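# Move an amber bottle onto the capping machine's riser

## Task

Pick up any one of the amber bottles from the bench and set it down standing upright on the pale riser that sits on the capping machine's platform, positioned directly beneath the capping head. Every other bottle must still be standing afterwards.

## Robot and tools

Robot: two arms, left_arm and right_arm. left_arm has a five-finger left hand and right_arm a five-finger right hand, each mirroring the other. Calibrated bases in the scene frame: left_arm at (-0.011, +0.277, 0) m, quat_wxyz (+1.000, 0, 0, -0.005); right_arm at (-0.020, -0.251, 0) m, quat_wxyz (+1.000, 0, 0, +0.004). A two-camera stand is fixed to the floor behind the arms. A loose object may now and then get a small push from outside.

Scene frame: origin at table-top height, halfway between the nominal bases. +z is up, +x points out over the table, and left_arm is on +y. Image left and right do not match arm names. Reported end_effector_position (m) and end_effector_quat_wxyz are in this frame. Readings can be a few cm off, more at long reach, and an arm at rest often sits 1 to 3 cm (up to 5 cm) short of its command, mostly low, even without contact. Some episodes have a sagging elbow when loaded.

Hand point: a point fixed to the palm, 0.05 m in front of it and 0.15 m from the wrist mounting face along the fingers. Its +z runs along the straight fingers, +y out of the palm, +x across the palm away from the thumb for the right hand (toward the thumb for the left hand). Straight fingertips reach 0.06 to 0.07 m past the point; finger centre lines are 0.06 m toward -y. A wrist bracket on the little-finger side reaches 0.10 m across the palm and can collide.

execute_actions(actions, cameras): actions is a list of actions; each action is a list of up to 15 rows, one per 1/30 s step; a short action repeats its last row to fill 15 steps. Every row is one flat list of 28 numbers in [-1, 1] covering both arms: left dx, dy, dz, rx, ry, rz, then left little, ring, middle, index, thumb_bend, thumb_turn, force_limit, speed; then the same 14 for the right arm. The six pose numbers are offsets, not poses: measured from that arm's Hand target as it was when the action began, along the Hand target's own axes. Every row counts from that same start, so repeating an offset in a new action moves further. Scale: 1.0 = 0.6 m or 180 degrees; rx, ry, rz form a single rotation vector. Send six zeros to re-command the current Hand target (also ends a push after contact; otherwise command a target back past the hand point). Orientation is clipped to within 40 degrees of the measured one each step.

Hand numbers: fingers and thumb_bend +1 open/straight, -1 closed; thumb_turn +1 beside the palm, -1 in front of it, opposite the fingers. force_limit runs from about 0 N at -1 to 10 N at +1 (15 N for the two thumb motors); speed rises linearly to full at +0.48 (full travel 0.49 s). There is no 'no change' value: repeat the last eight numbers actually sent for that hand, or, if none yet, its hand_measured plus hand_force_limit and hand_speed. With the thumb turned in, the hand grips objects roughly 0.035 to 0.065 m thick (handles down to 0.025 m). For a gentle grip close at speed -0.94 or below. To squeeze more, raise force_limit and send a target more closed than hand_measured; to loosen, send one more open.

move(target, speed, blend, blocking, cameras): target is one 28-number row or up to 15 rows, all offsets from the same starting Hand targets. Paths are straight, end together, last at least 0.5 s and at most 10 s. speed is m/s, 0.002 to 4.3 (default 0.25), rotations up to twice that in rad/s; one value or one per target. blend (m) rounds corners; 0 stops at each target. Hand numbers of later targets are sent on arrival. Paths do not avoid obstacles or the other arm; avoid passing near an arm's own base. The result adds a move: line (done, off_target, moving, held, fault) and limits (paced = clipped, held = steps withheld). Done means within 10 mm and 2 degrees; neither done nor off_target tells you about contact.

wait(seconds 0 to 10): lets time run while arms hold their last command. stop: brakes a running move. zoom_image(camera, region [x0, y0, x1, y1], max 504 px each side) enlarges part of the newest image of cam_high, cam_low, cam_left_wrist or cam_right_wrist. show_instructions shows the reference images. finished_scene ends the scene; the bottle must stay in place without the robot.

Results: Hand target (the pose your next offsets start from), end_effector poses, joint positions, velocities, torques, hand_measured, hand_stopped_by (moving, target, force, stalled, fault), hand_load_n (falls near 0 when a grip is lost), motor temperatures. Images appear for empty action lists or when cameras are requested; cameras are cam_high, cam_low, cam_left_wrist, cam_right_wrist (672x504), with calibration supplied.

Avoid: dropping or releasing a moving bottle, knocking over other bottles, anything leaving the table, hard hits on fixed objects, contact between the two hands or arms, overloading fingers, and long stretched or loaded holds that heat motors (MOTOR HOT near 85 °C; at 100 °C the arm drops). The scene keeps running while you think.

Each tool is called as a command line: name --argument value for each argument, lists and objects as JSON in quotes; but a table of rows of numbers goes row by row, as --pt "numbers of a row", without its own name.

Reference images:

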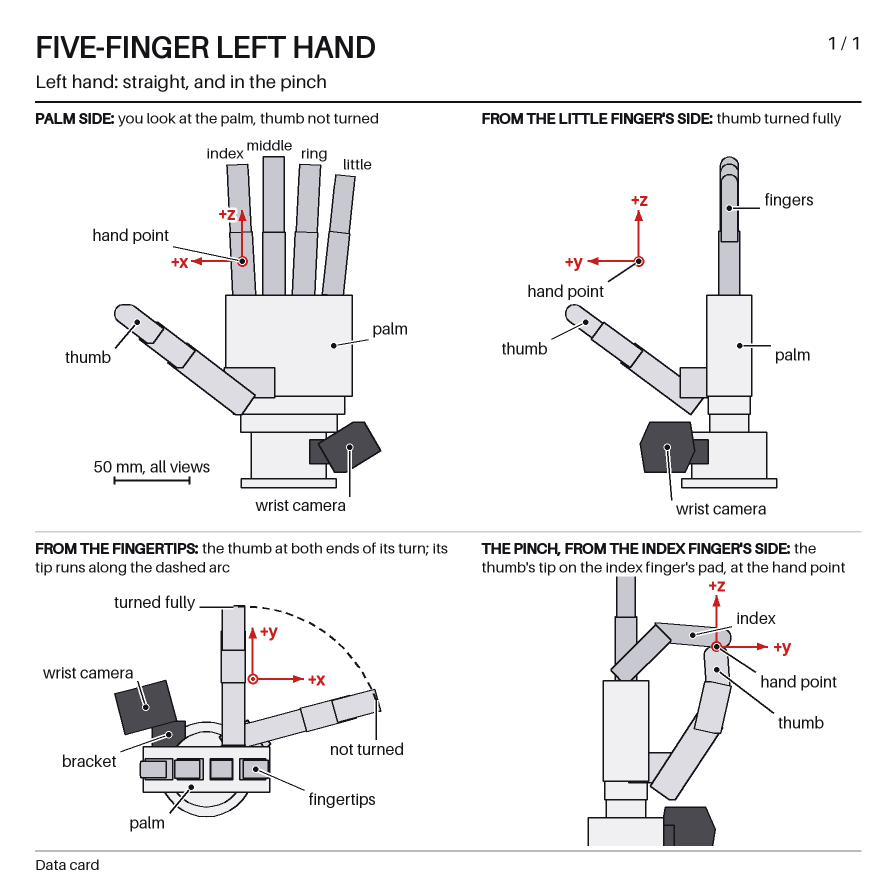

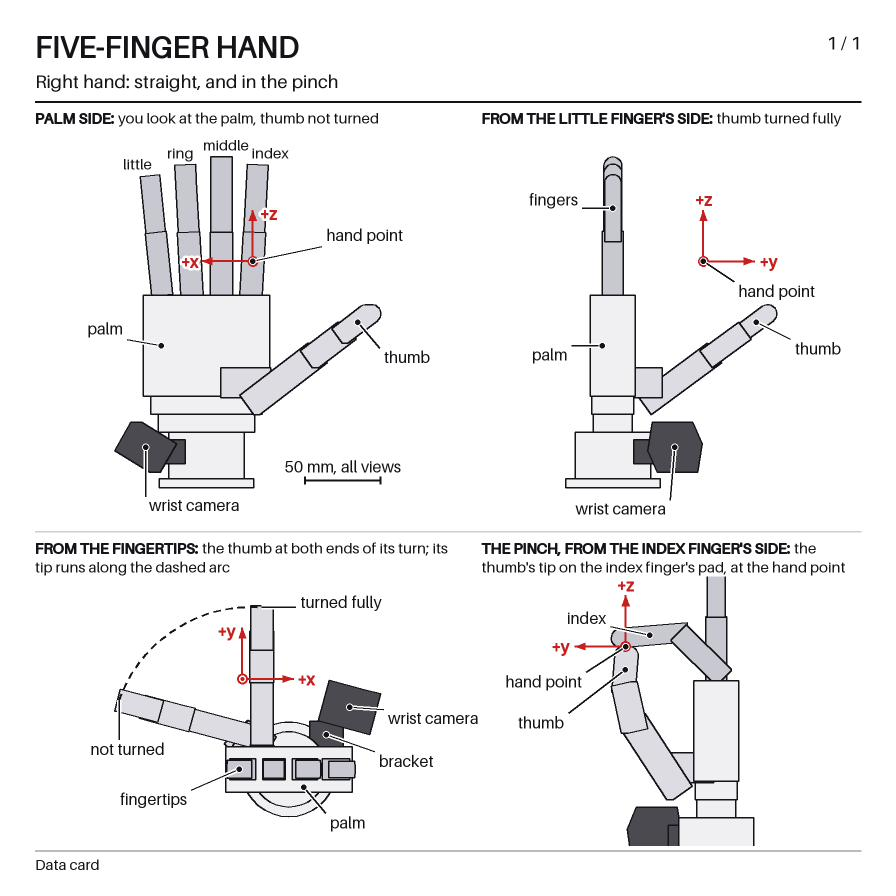

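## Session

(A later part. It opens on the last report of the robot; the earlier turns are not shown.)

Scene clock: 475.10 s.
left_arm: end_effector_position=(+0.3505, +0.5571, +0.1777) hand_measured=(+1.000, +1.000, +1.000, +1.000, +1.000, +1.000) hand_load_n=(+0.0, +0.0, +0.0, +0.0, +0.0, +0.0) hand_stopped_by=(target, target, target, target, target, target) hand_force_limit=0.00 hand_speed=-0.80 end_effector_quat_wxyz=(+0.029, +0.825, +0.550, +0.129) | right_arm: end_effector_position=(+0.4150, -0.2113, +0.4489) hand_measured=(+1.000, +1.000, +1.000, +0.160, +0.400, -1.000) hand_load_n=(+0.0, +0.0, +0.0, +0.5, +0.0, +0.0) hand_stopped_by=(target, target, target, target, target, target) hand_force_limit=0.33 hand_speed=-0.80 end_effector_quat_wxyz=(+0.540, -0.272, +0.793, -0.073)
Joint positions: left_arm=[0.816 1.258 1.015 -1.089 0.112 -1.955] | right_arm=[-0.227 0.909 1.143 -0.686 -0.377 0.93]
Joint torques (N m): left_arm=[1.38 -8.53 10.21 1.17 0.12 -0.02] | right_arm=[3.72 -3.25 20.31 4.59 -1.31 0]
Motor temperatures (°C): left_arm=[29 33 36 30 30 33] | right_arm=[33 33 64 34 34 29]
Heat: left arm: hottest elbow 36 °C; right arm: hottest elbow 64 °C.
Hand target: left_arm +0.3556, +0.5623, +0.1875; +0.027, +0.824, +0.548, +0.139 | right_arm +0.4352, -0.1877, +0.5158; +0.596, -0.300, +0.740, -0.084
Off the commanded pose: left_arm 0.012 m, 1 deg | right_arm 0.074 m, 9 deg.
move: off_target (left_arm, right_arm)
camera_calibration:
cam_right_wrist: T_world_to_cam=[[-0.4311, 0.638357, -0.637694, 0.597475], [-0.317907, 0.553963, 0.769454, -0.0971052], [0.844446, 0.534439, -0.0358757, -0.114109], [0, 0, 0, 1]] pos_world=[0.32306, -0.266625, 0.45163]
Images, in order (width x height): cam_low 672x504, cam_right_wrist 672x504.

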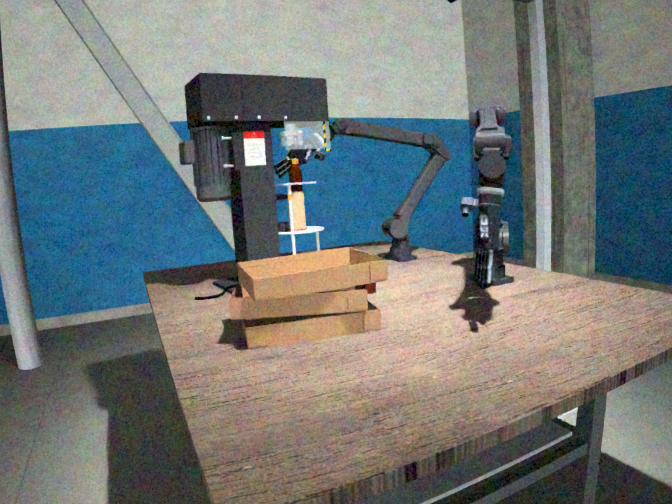

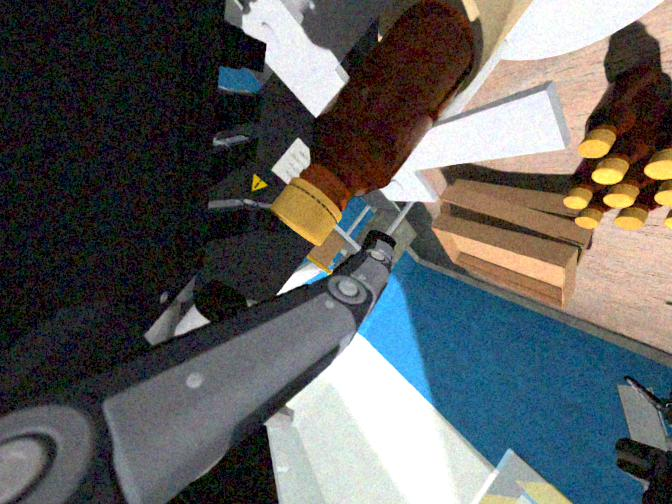

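move --pt "0 0 0 0 0 0 1 1 1 1 1 1 0 -0.8 0 0 0 0 0 0 1 1 1 0.16 1 -1 0.33 -0.6" --pt "0 0 0 0 0 0 1 1 1 1 1 1 0 -0.8 0 0 0 0 0 0 1 1 1 0.6 1 -1 0.33 -0.8" --speed 0.03 --cameras '["cam_low","cam_right_wrist"]'

zoom_image --camera "cam_low" --region '[270, 130, 350, 240]'

Scene clock: 479.57 s.
left_arm: end_effector_position=(+0.3505, +0.5571, +0.1777) hand_measured=(+1.000, +1.000, +1.000, +1.000, +1.000, +1.000) hand_load_n=(+0.0, +0.0, +0.0, +0.0, +0.0, +0.0) hand_stopped_by=(target, target, target, target, target, target) hand_force_limit=0.00 hand_speed=-0.80 end_effector_quat_wxyz=(+0.029, +0.825, +0.550, +0.129) | right_arm: end_effector_position=(+0.4150, -0.2114, +0.4489) hand_measured=(+1.000, +1.000, +1.000, +0.600, +1.000, -1.000) hand_load_n=(+0.0, +0.0, +0.0, +0.0, +0.0, +0.0) hand_stopped_by=(target, target, target, target, target, target) hand_force_limit=0.33 hand_speed=-0.80 end_effector_quat_wxyz=(+0.540, -0.272, +0.793, -0.073)
Joint positions: left_arm=[0.816 1.258 1.015 -1.089 0.112 -1.955] | right_arm=[-0.227 0.909 1.143 -0.686 -0.377 0.93]
Joint torques (N m): left_arm=[1.2 -8.18 10.22 1.22 0.12 -0.01] | right_arm=[3.84 -3.08 20.27 4.52 -1.29 -0.01]
Motor temperatures (°C): left_arm=[29 33 36 30 30 33] | right_arm=[33 33 64 34 33 29]
Heat: left arm: hottest elbow 36 °C; right arm: hottest elbow 64 °C.
Hand target: left_arm +0.3556, +0.5623, +0.1875; +0.027, +0.824, +0.548, +0.139 | right_arm +0.4352, -0.1878, +0.5158; +0.596, -0.300, +0.740, -0.084
Off the commanded pose: left_arm 0.012 m, 1 deg | right_arm 0.074 m, 9 deg.
move: off_target (left_arm, right_arm); target 2's new numbers were sent with right_arm's hand 0.074 m and 9 deg from that target
camera_calibration:
cam_right_wrist: T_world_to_cam=[[-0.430936, 0.638156, -0.638006, 0.597509], [-0.317833, 0.554378, 0.769186, -0.0968965], [0.844557, 0.534249, -0.0360744, -0.114106], [0, 0, 0, 1]] pos_world=[0.32306, -0.266626, 0.45163]
Images, in order (width x height): cam_low 672x504, cam_right_wrist 672x504.

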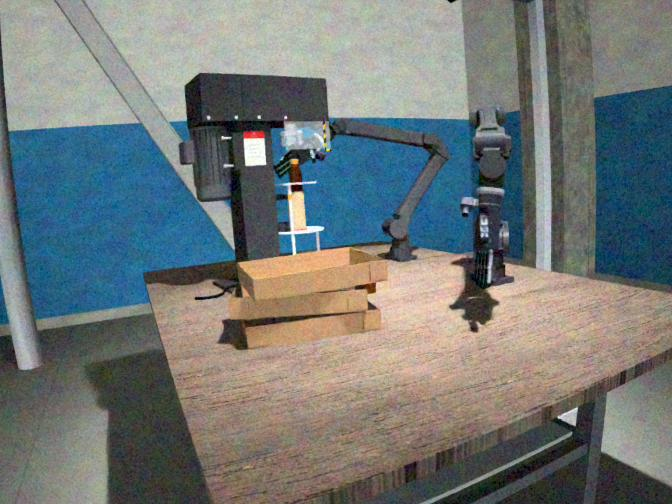

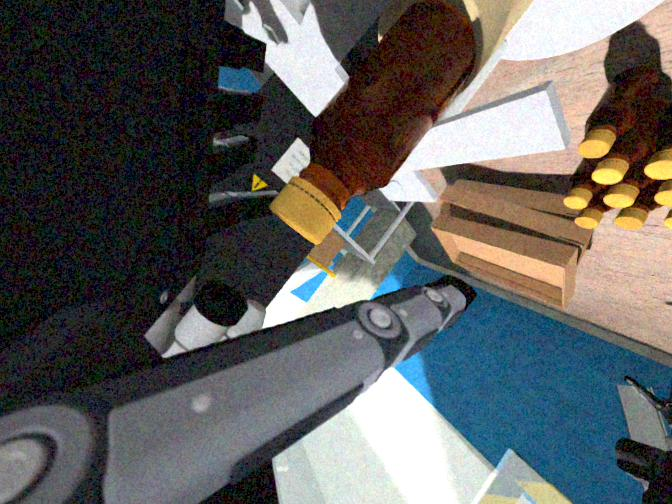

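Scaled by 4.582 from the camera's 672x504 image, which has a finer 960x720 frame.

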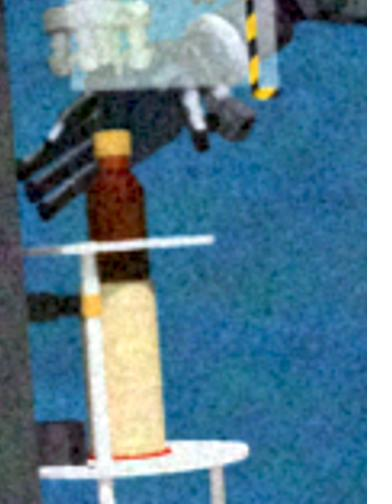

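zoom_image --camera "cam_right_wrist" --region '[360, 0, 520, 130]'

zoom_image --camera "cam_low" --region '[230, 120, 330, 270]'

zoom_image --camera "cam_low" --region '[280, 175, 320, 205]'

Scaled by 3.150 from the camera's 672x504 image, which has a finer 960x720 frame.

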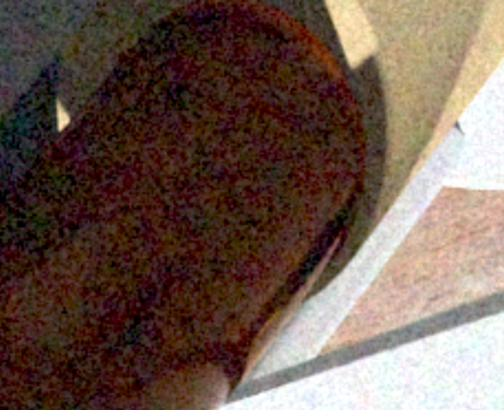

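Scaled by 3.360 from the camera's 672x504 image, which has a finer 960x720 frame.

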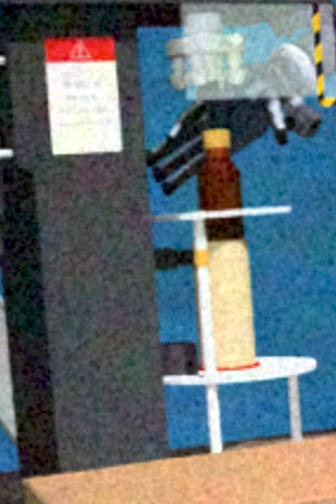

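Scaled by 12.600 from the camera's 672x504 image, which has a finer 960x720 frame.

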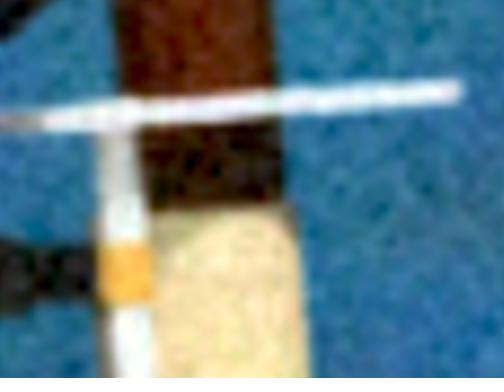

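move --target '[0,0,0,0,0,0,1,1,1,1,1,1,0,-0.8,0,0,0,0,0,0,1,1,1,1,1,-1,0.33,-0.6]' --speed 0.03

move --target '[0,0,0,0,0,0,1,1,1,1,1,1,0,-0.8,0.04258,0.00507,-0.04675,0,0,0,1,1,1,1,1,-1,0.33,-0.6]' --speed 0.04 --cameras '["cam_low","cam_right_wrist"]'

zoom_image --camera "cam_low" --region '[270, 130, 350, 240]'

Scene clock: 487.73 s.
left_arm: end_effector_position=(+0.3505, +0.5571, +0.1777) hand_measured=(+1.000, +1.000, +1.000, +1.000, +1.000, +1.000) hand_load_n=(+0.0, +0.0, +0.0, +0.0, +0.0, +0.0) hand_stopped_by=(target, target, target, target, target, target) hand_force_limit=0.00 hand_speed=-0.80 end_effector_quat_wxyz=(+0.029, +0.825, +0.550, +0.129) | right_arm: end_effector_position=(+0.4150, -0.2114, +0.4489) hand_measured=(+1.000, +1.000, +1.000, +1.000, +1.000, -1.000) hand_load_n=(+0.0, +0.0, +0.0, +0.0, +0.0, +0.0) hand_stopped_by=(target, target, target, target, target, target) hand_force_limit=0.33 hand_speed=-0.60 end_effector_quat_wxyz=(+0.540, -0.272, +0.793, -0.073)
Joint positions: left_arm=[0.816 1.258 1.015 -1.089 0.112 -1.955] | right_arm=[-0.227 0.909 1.143 -0.686 -0.377 0.93]
Joint torques (N m): left_arm=[0.91 -8.47 10.32 1.16 0.11 -0.03] | right_arm=[3.84 -3.31 20.29 4.53 -1.3 0]
Motor temperatures (°C): left_arm=[29 33 36 30 30 33] | right_arm=[33 33 64 34 33 29]
Heat: left arm: hottest elbow 36 °C; right arm: hottest elbow 64 °C.
Hand target: left_arm +0.3556, +0.5623, +0.1875; +0.027, +0.824, +0.548, +0.139 | right_arm +0.4352, -0.1878, +0.5158; +0.596, -0.300, +0.740, -0.084
Off the commanded pose: left_arm 0.012 m, 1 deg | right_arm 0.074 m, 9 deg.
move: off_target (left_arm, right_arm)

Scene clock: 488.90 s.
left_arm: end_effector_position=(+0.3505, +0.5571, +0.1777) hand_measured=(+1.000, +1.000, +1.000, +1.000, +1.000, +1.000) hand_load_n=(+0.0, +0.0, +0.0, +0.0, +0.0, +0.0) hand_stopped_by=(target, target, target, target, target, target) hand_force_limit=0.00 hand_speed=-0.80 end_effector_quat_wxyz=(+0.029, +0.825, +0.550, +0.129) | right_arm: end_effector_position=(+0.4109, -0.2111, +0.4497) hand_measured=(+1.000, +1.000, +1.000, +1.000, +1.000, -1.000) hand_load_n=(+0.0, +0.0, +0.0, +0.0, +0.0, +0.0) hand_stopped_by=(target, target, target, target, target, target) hand_force_limit=0.33 hand_speed=-0.60 end_effector_quat_wxyz=(+0.549, -0.287, +0.783, -0.059)
Joint positions: left_arm=[0.816 1.258 1.015 -1.089 0.112 -1.955] | right_arm=[-0.254 0.91 1.135 -0.673 -0.447 0.908]
Joint torques (N m): left_arm=[1.08 -8.23 10.25 1.22 0.11 -0.03] | right_arm=[0.67 -7.41 15.34 3.71 -1.18 -0.06]
Motor temperatures (°C): left_arm=[29 33 36 30 30 33] | right_arm=[33 33 64 34 33 29]
Heat: left arm: hottest elbow 36 °C; right arm: hottest elbow 64 °C.
Hand target: left_arm +0.3556, +0.5623, +0.1875; +0.027, +0.824, +0.548, +0.139 | right_arm +0.4052, -0.2058, +0.5008; +0.596, -0.300, +0.740, -0.084
Off the commanded pose: left_arm 0.012 m, 1 deg | right_arm 0.052 m, 8 deg.
move: off_target (left_arm, right_arm)
camera_calibration:
cam_right_wrist: T_world_to_cam=[[-0.449176, 0.624153, -0.639276, 0.601239], [-0.354349, 0.532385, 0.768767, -0.0884317], [0.820169, 0.571839, -0.0179666, -0.100878], [0, 0, 0, 1]] pos_world=[0.321463, -0.270499, 0.450529]
Images, in order (width x height): cam_low 672x504, cam_right_wrist 672x504.

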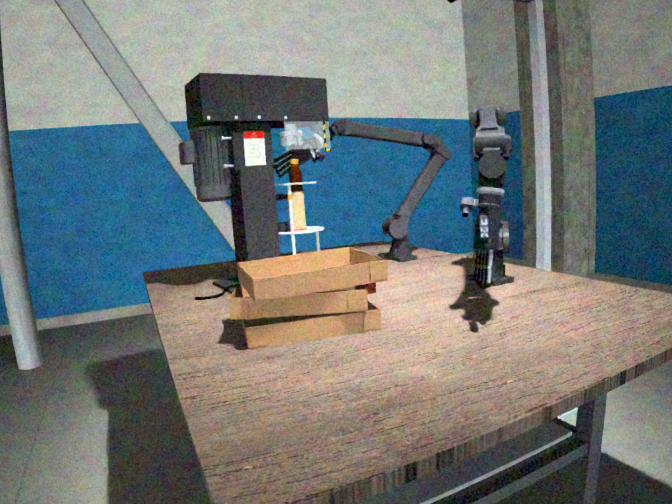

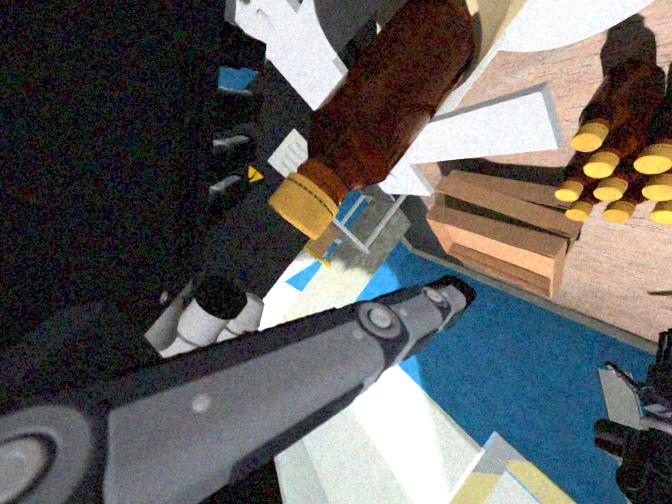

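Scaled by 4.582 from the camera's 672x504 image, which has a finer 960x720 frame.

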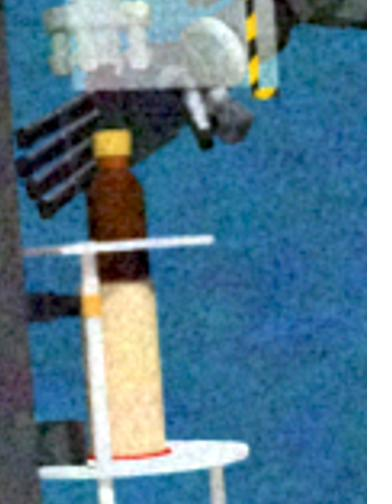

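move --target '[0,0,0,0,0,0,1,1,1,1,1,1,0,-0.8,0.04062,0.01795,-0.08153,0,0,0,1,1,1,1,1,-1,0.33,-0.6]' --speed 0.05 --cameras '["cam_low","cam_right_wrist"]'

zoom_image --camera "cam_low" --region '[270, 130, 350, 240]'

Scene clock: 491.77 s.
left_arm: end_effector_position=(+0.3505, +0.5571, +0.1777) hand_measured=(+1.000, +1.000, +1.000, +1.000, +1.000, +1.000) hand_load_n=(+0.0, +0.0, +0.0, +0.0, +0.0, +0.0) hand_stopped_by=(target, target, target, target, target, target) hand_force_limit=0.00 hand_speed=-0.80 end_effector_quat_wxyz=(+0.029, +0.825, +0.550, +0.129) | right_arm: end_effector_position=(+0.3642, -0.2232, +0.4683) hand_measured=(+1.000, +1.000, +1.000, +1.000, +1.000, -1.000) hand_load_n=(+0.0, +0.0, +0.0, +0.0, +0.0, +0.0) hand_stopped_by=(target, target, target, target, target, target) hand_force_limit=0.33 hand_speed=-0.60 end_effector_quat_wxyz=(+0.580, -0.293, +0.757, -0.068)
Joint positions: left_arm=[0.816 1.258 1.015 -1.089 0.112 -1.955] | right_arm=[-0.364 0.793 1.088 -0.684 -0.572 0.867]
Joint torques (N m): left_arm=[1.14 -8.35 10.28 1.2 0.13 -0.03] | right_arm=[-0.09 -5.36 12.7 1.88 -0.8 -0.09]
Motor temperatures (°C): left_arm=[29 33 36 30 30 33] | right_arm=[33 33 64 34 33 29]
Heat: left arm: hottest elbow 36 °C; right arm: hottest elbow 64 °C.
Hand target: left_arm +0.3556, +0.5623, +0.1875; +0.027, +0.824, +0.548, +0.139 | right_arm +0.3532, -0.2218, +0.4887; +0.596, -0.300, +0.740, -0.084
Off the commanded pose: left_arm 0.012 m, 1 deg | right_arm 0.023 m, 3 deg.
move: off_target (left_arm, right_arm)
camera_calibration:
cam_right_wrist: T_world_to_cam=[[-0.40759, 0.612444, -0.677335, 0.599787], [-0.424457, 0.52968, 0.734354, -0.0718813], [0.808521, 0.586815, 0.0440638, -0.0767906], [0, 0, 0, 1]] pos_world=[0.276043, -0.2842, 0.462427]
Images, in order (width x height): cam_low 672x504, cam_right_wrist 672x504.

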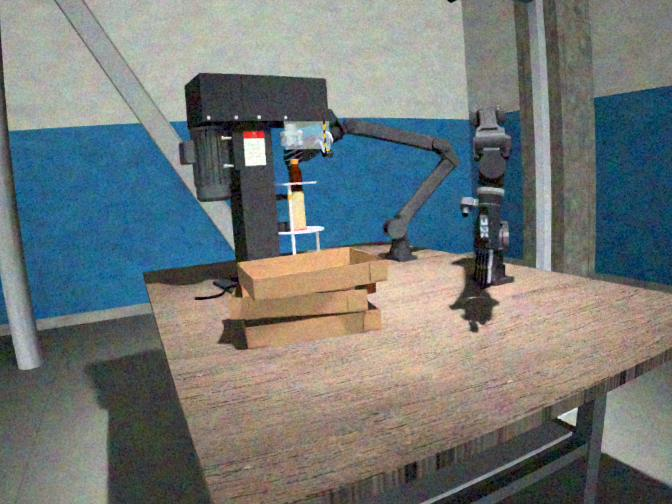

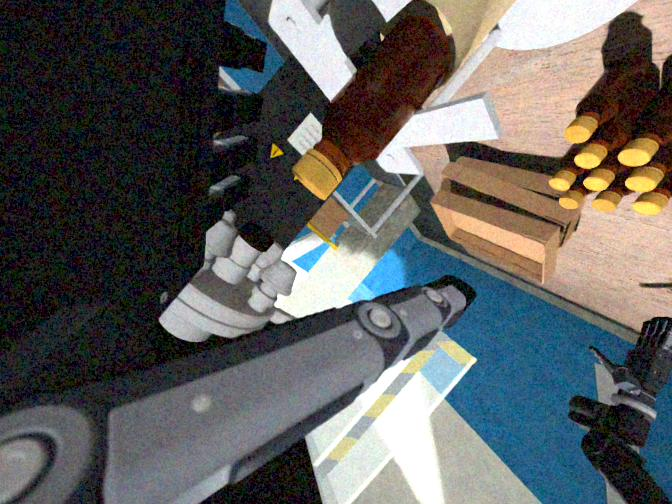

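Scaled by 4.582 from the camera's 672x504 image, which has a finer 960x720 frame.

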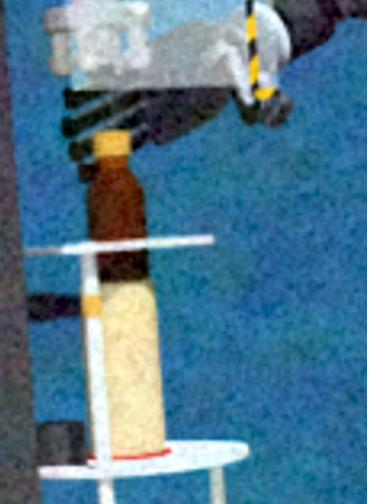

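move --target '[0,0,0,0,0,0,1,1,1,1,1,1,0,-0.8,0.05475,0.03177,-0.16055,0,0,0,1,1,1,1,1,-1,0.33,-0.6]' --speed 0.08 --cameras '["cam_low","cam_right_wrist","cam_high"]'

zoom_image --camera "cam_low" --region '[270, 130, 350, 240]'

zoom_image --camera "cam_right_wrist" --region '[260, 0, 560, 240]'

Scene clock: 495.43 s.
left_arm: end_effector_position=(+0.3505, +0.5571, +0.1777) hand_measured=(+1.000, +1.000, +1.000, +1.000, +1.000, +1.000) hand_load_n=(+0.0, +0.0, +0.0, +0.0, +0.0, +0.0) hand_stopped_by=(target, target, target, target, target, target) hand_force_limit=0.00 hand_speed=-0.80 end_effector_quat_wxyz=(+0.029, +0.825, +0.550, +0.129) | right_arm: end_effector_position=(+0.2561, -0.2452, +0.4763) hand_measured=(+1.000, +1.000, +1.000, +1.000, +1.000, -1.000) hand_load_n=(+0.0, +0.0, +0.0, -0.5, +0.0, +0.0) hand_stopped_by=(target, target, target, target, target, target) hand_force_limit=0.33 hand_speed=-0.60 end_effector_quat_wxyz=(+0.596, -0.299, +0.742, -0.074)
Joint positions: left_arm=[0.816 1.258 1.015 -1.089 0.112 -1.955] | right_arm=[-0.759 0.601 1.055 -0.953 -0.949 0.647]
Joint torques (N m): left_arm=[0.85 -8.18 10.19 1.18 0.12 -0.03] | right_arm=[-0.21 -0.85 10.8 1.22 -0.58 -0.11]
Motor temperatures (°C): left_arm=[29 33 36 30 30 33] | right_arm=[33 33 64 34 33 29]
Heat: left arm: hottest elbow 36 °C; right arm: hottest elbow 64 °C.
Hand target: left_arm +0.3556, +0.5623, +0.1875; +0.027, +0.824, +0.548, +0.139 | right_arm +0.2532, -0.2467, +0.4789; +0.596, -0.300, +0.740, -0.084
Off the commanded pose: left_arm 0.012 m, 1 deg | right_arm 0.004 m, 1 deg.
move: off_target (left_arm)
camera_calibration:
cam_right_wrist: T_world_to_cam=[[-0.384301, 0.601055, -0.700746, 0.576986], [-0.463848, 0.530566, 0.709468, -0.0897029], [0.798221, 0.597689, 0.0749015, 0.0137457], [0, 0, 0, 1]] pos_world=[0.169156, -0.307423, 0.466933]
Images, in order (width x height): cam_high 672x504, cam_low 672x504, cam_right_wrist 672x504.

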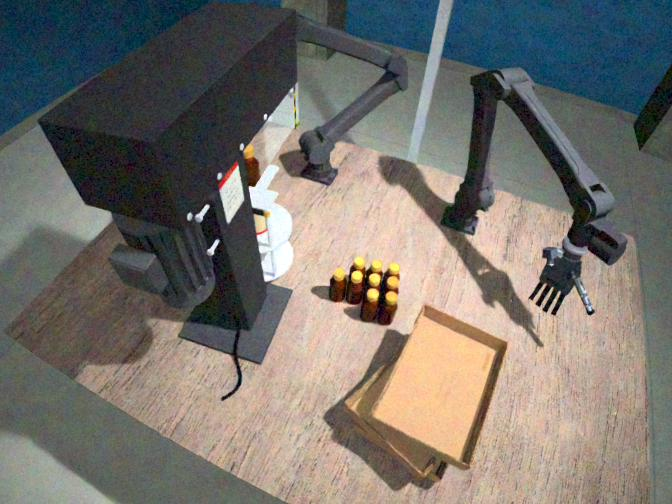

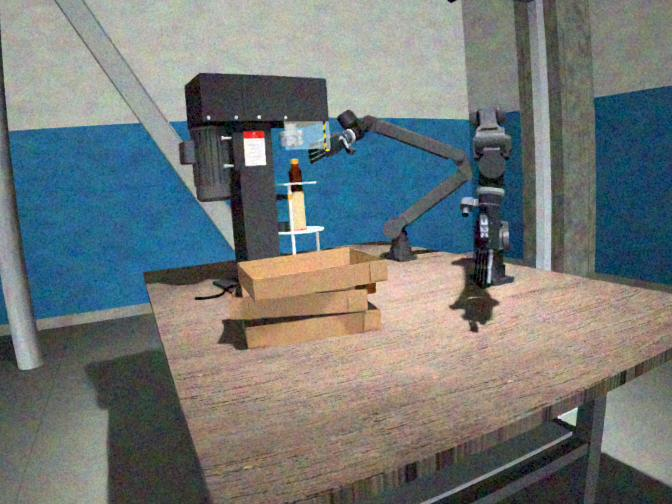

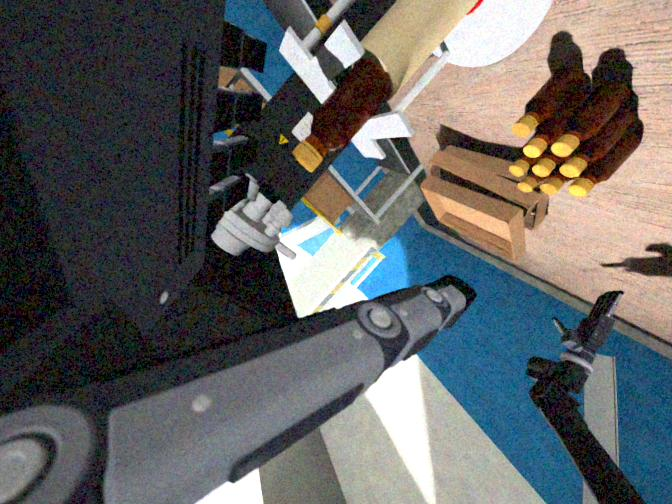

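Scaled by 4.582 from the camera's 672x504 image, which has a finer 960x720 frame.

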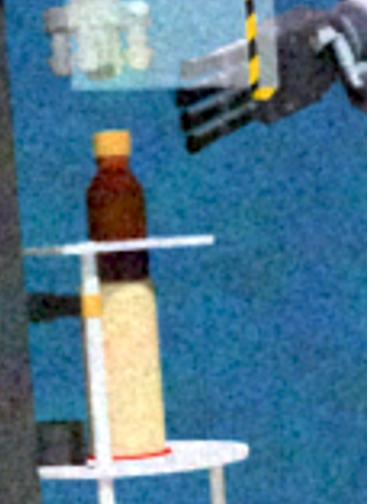

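Scaled by 1.680 from the camera's 672x504 image, which has a finer 960x720 frame.

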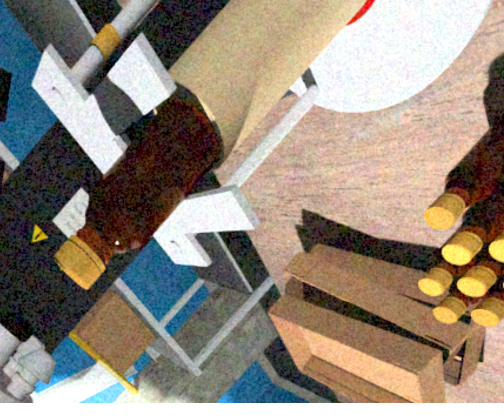

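finished_scene

The scene is finished: the task was done.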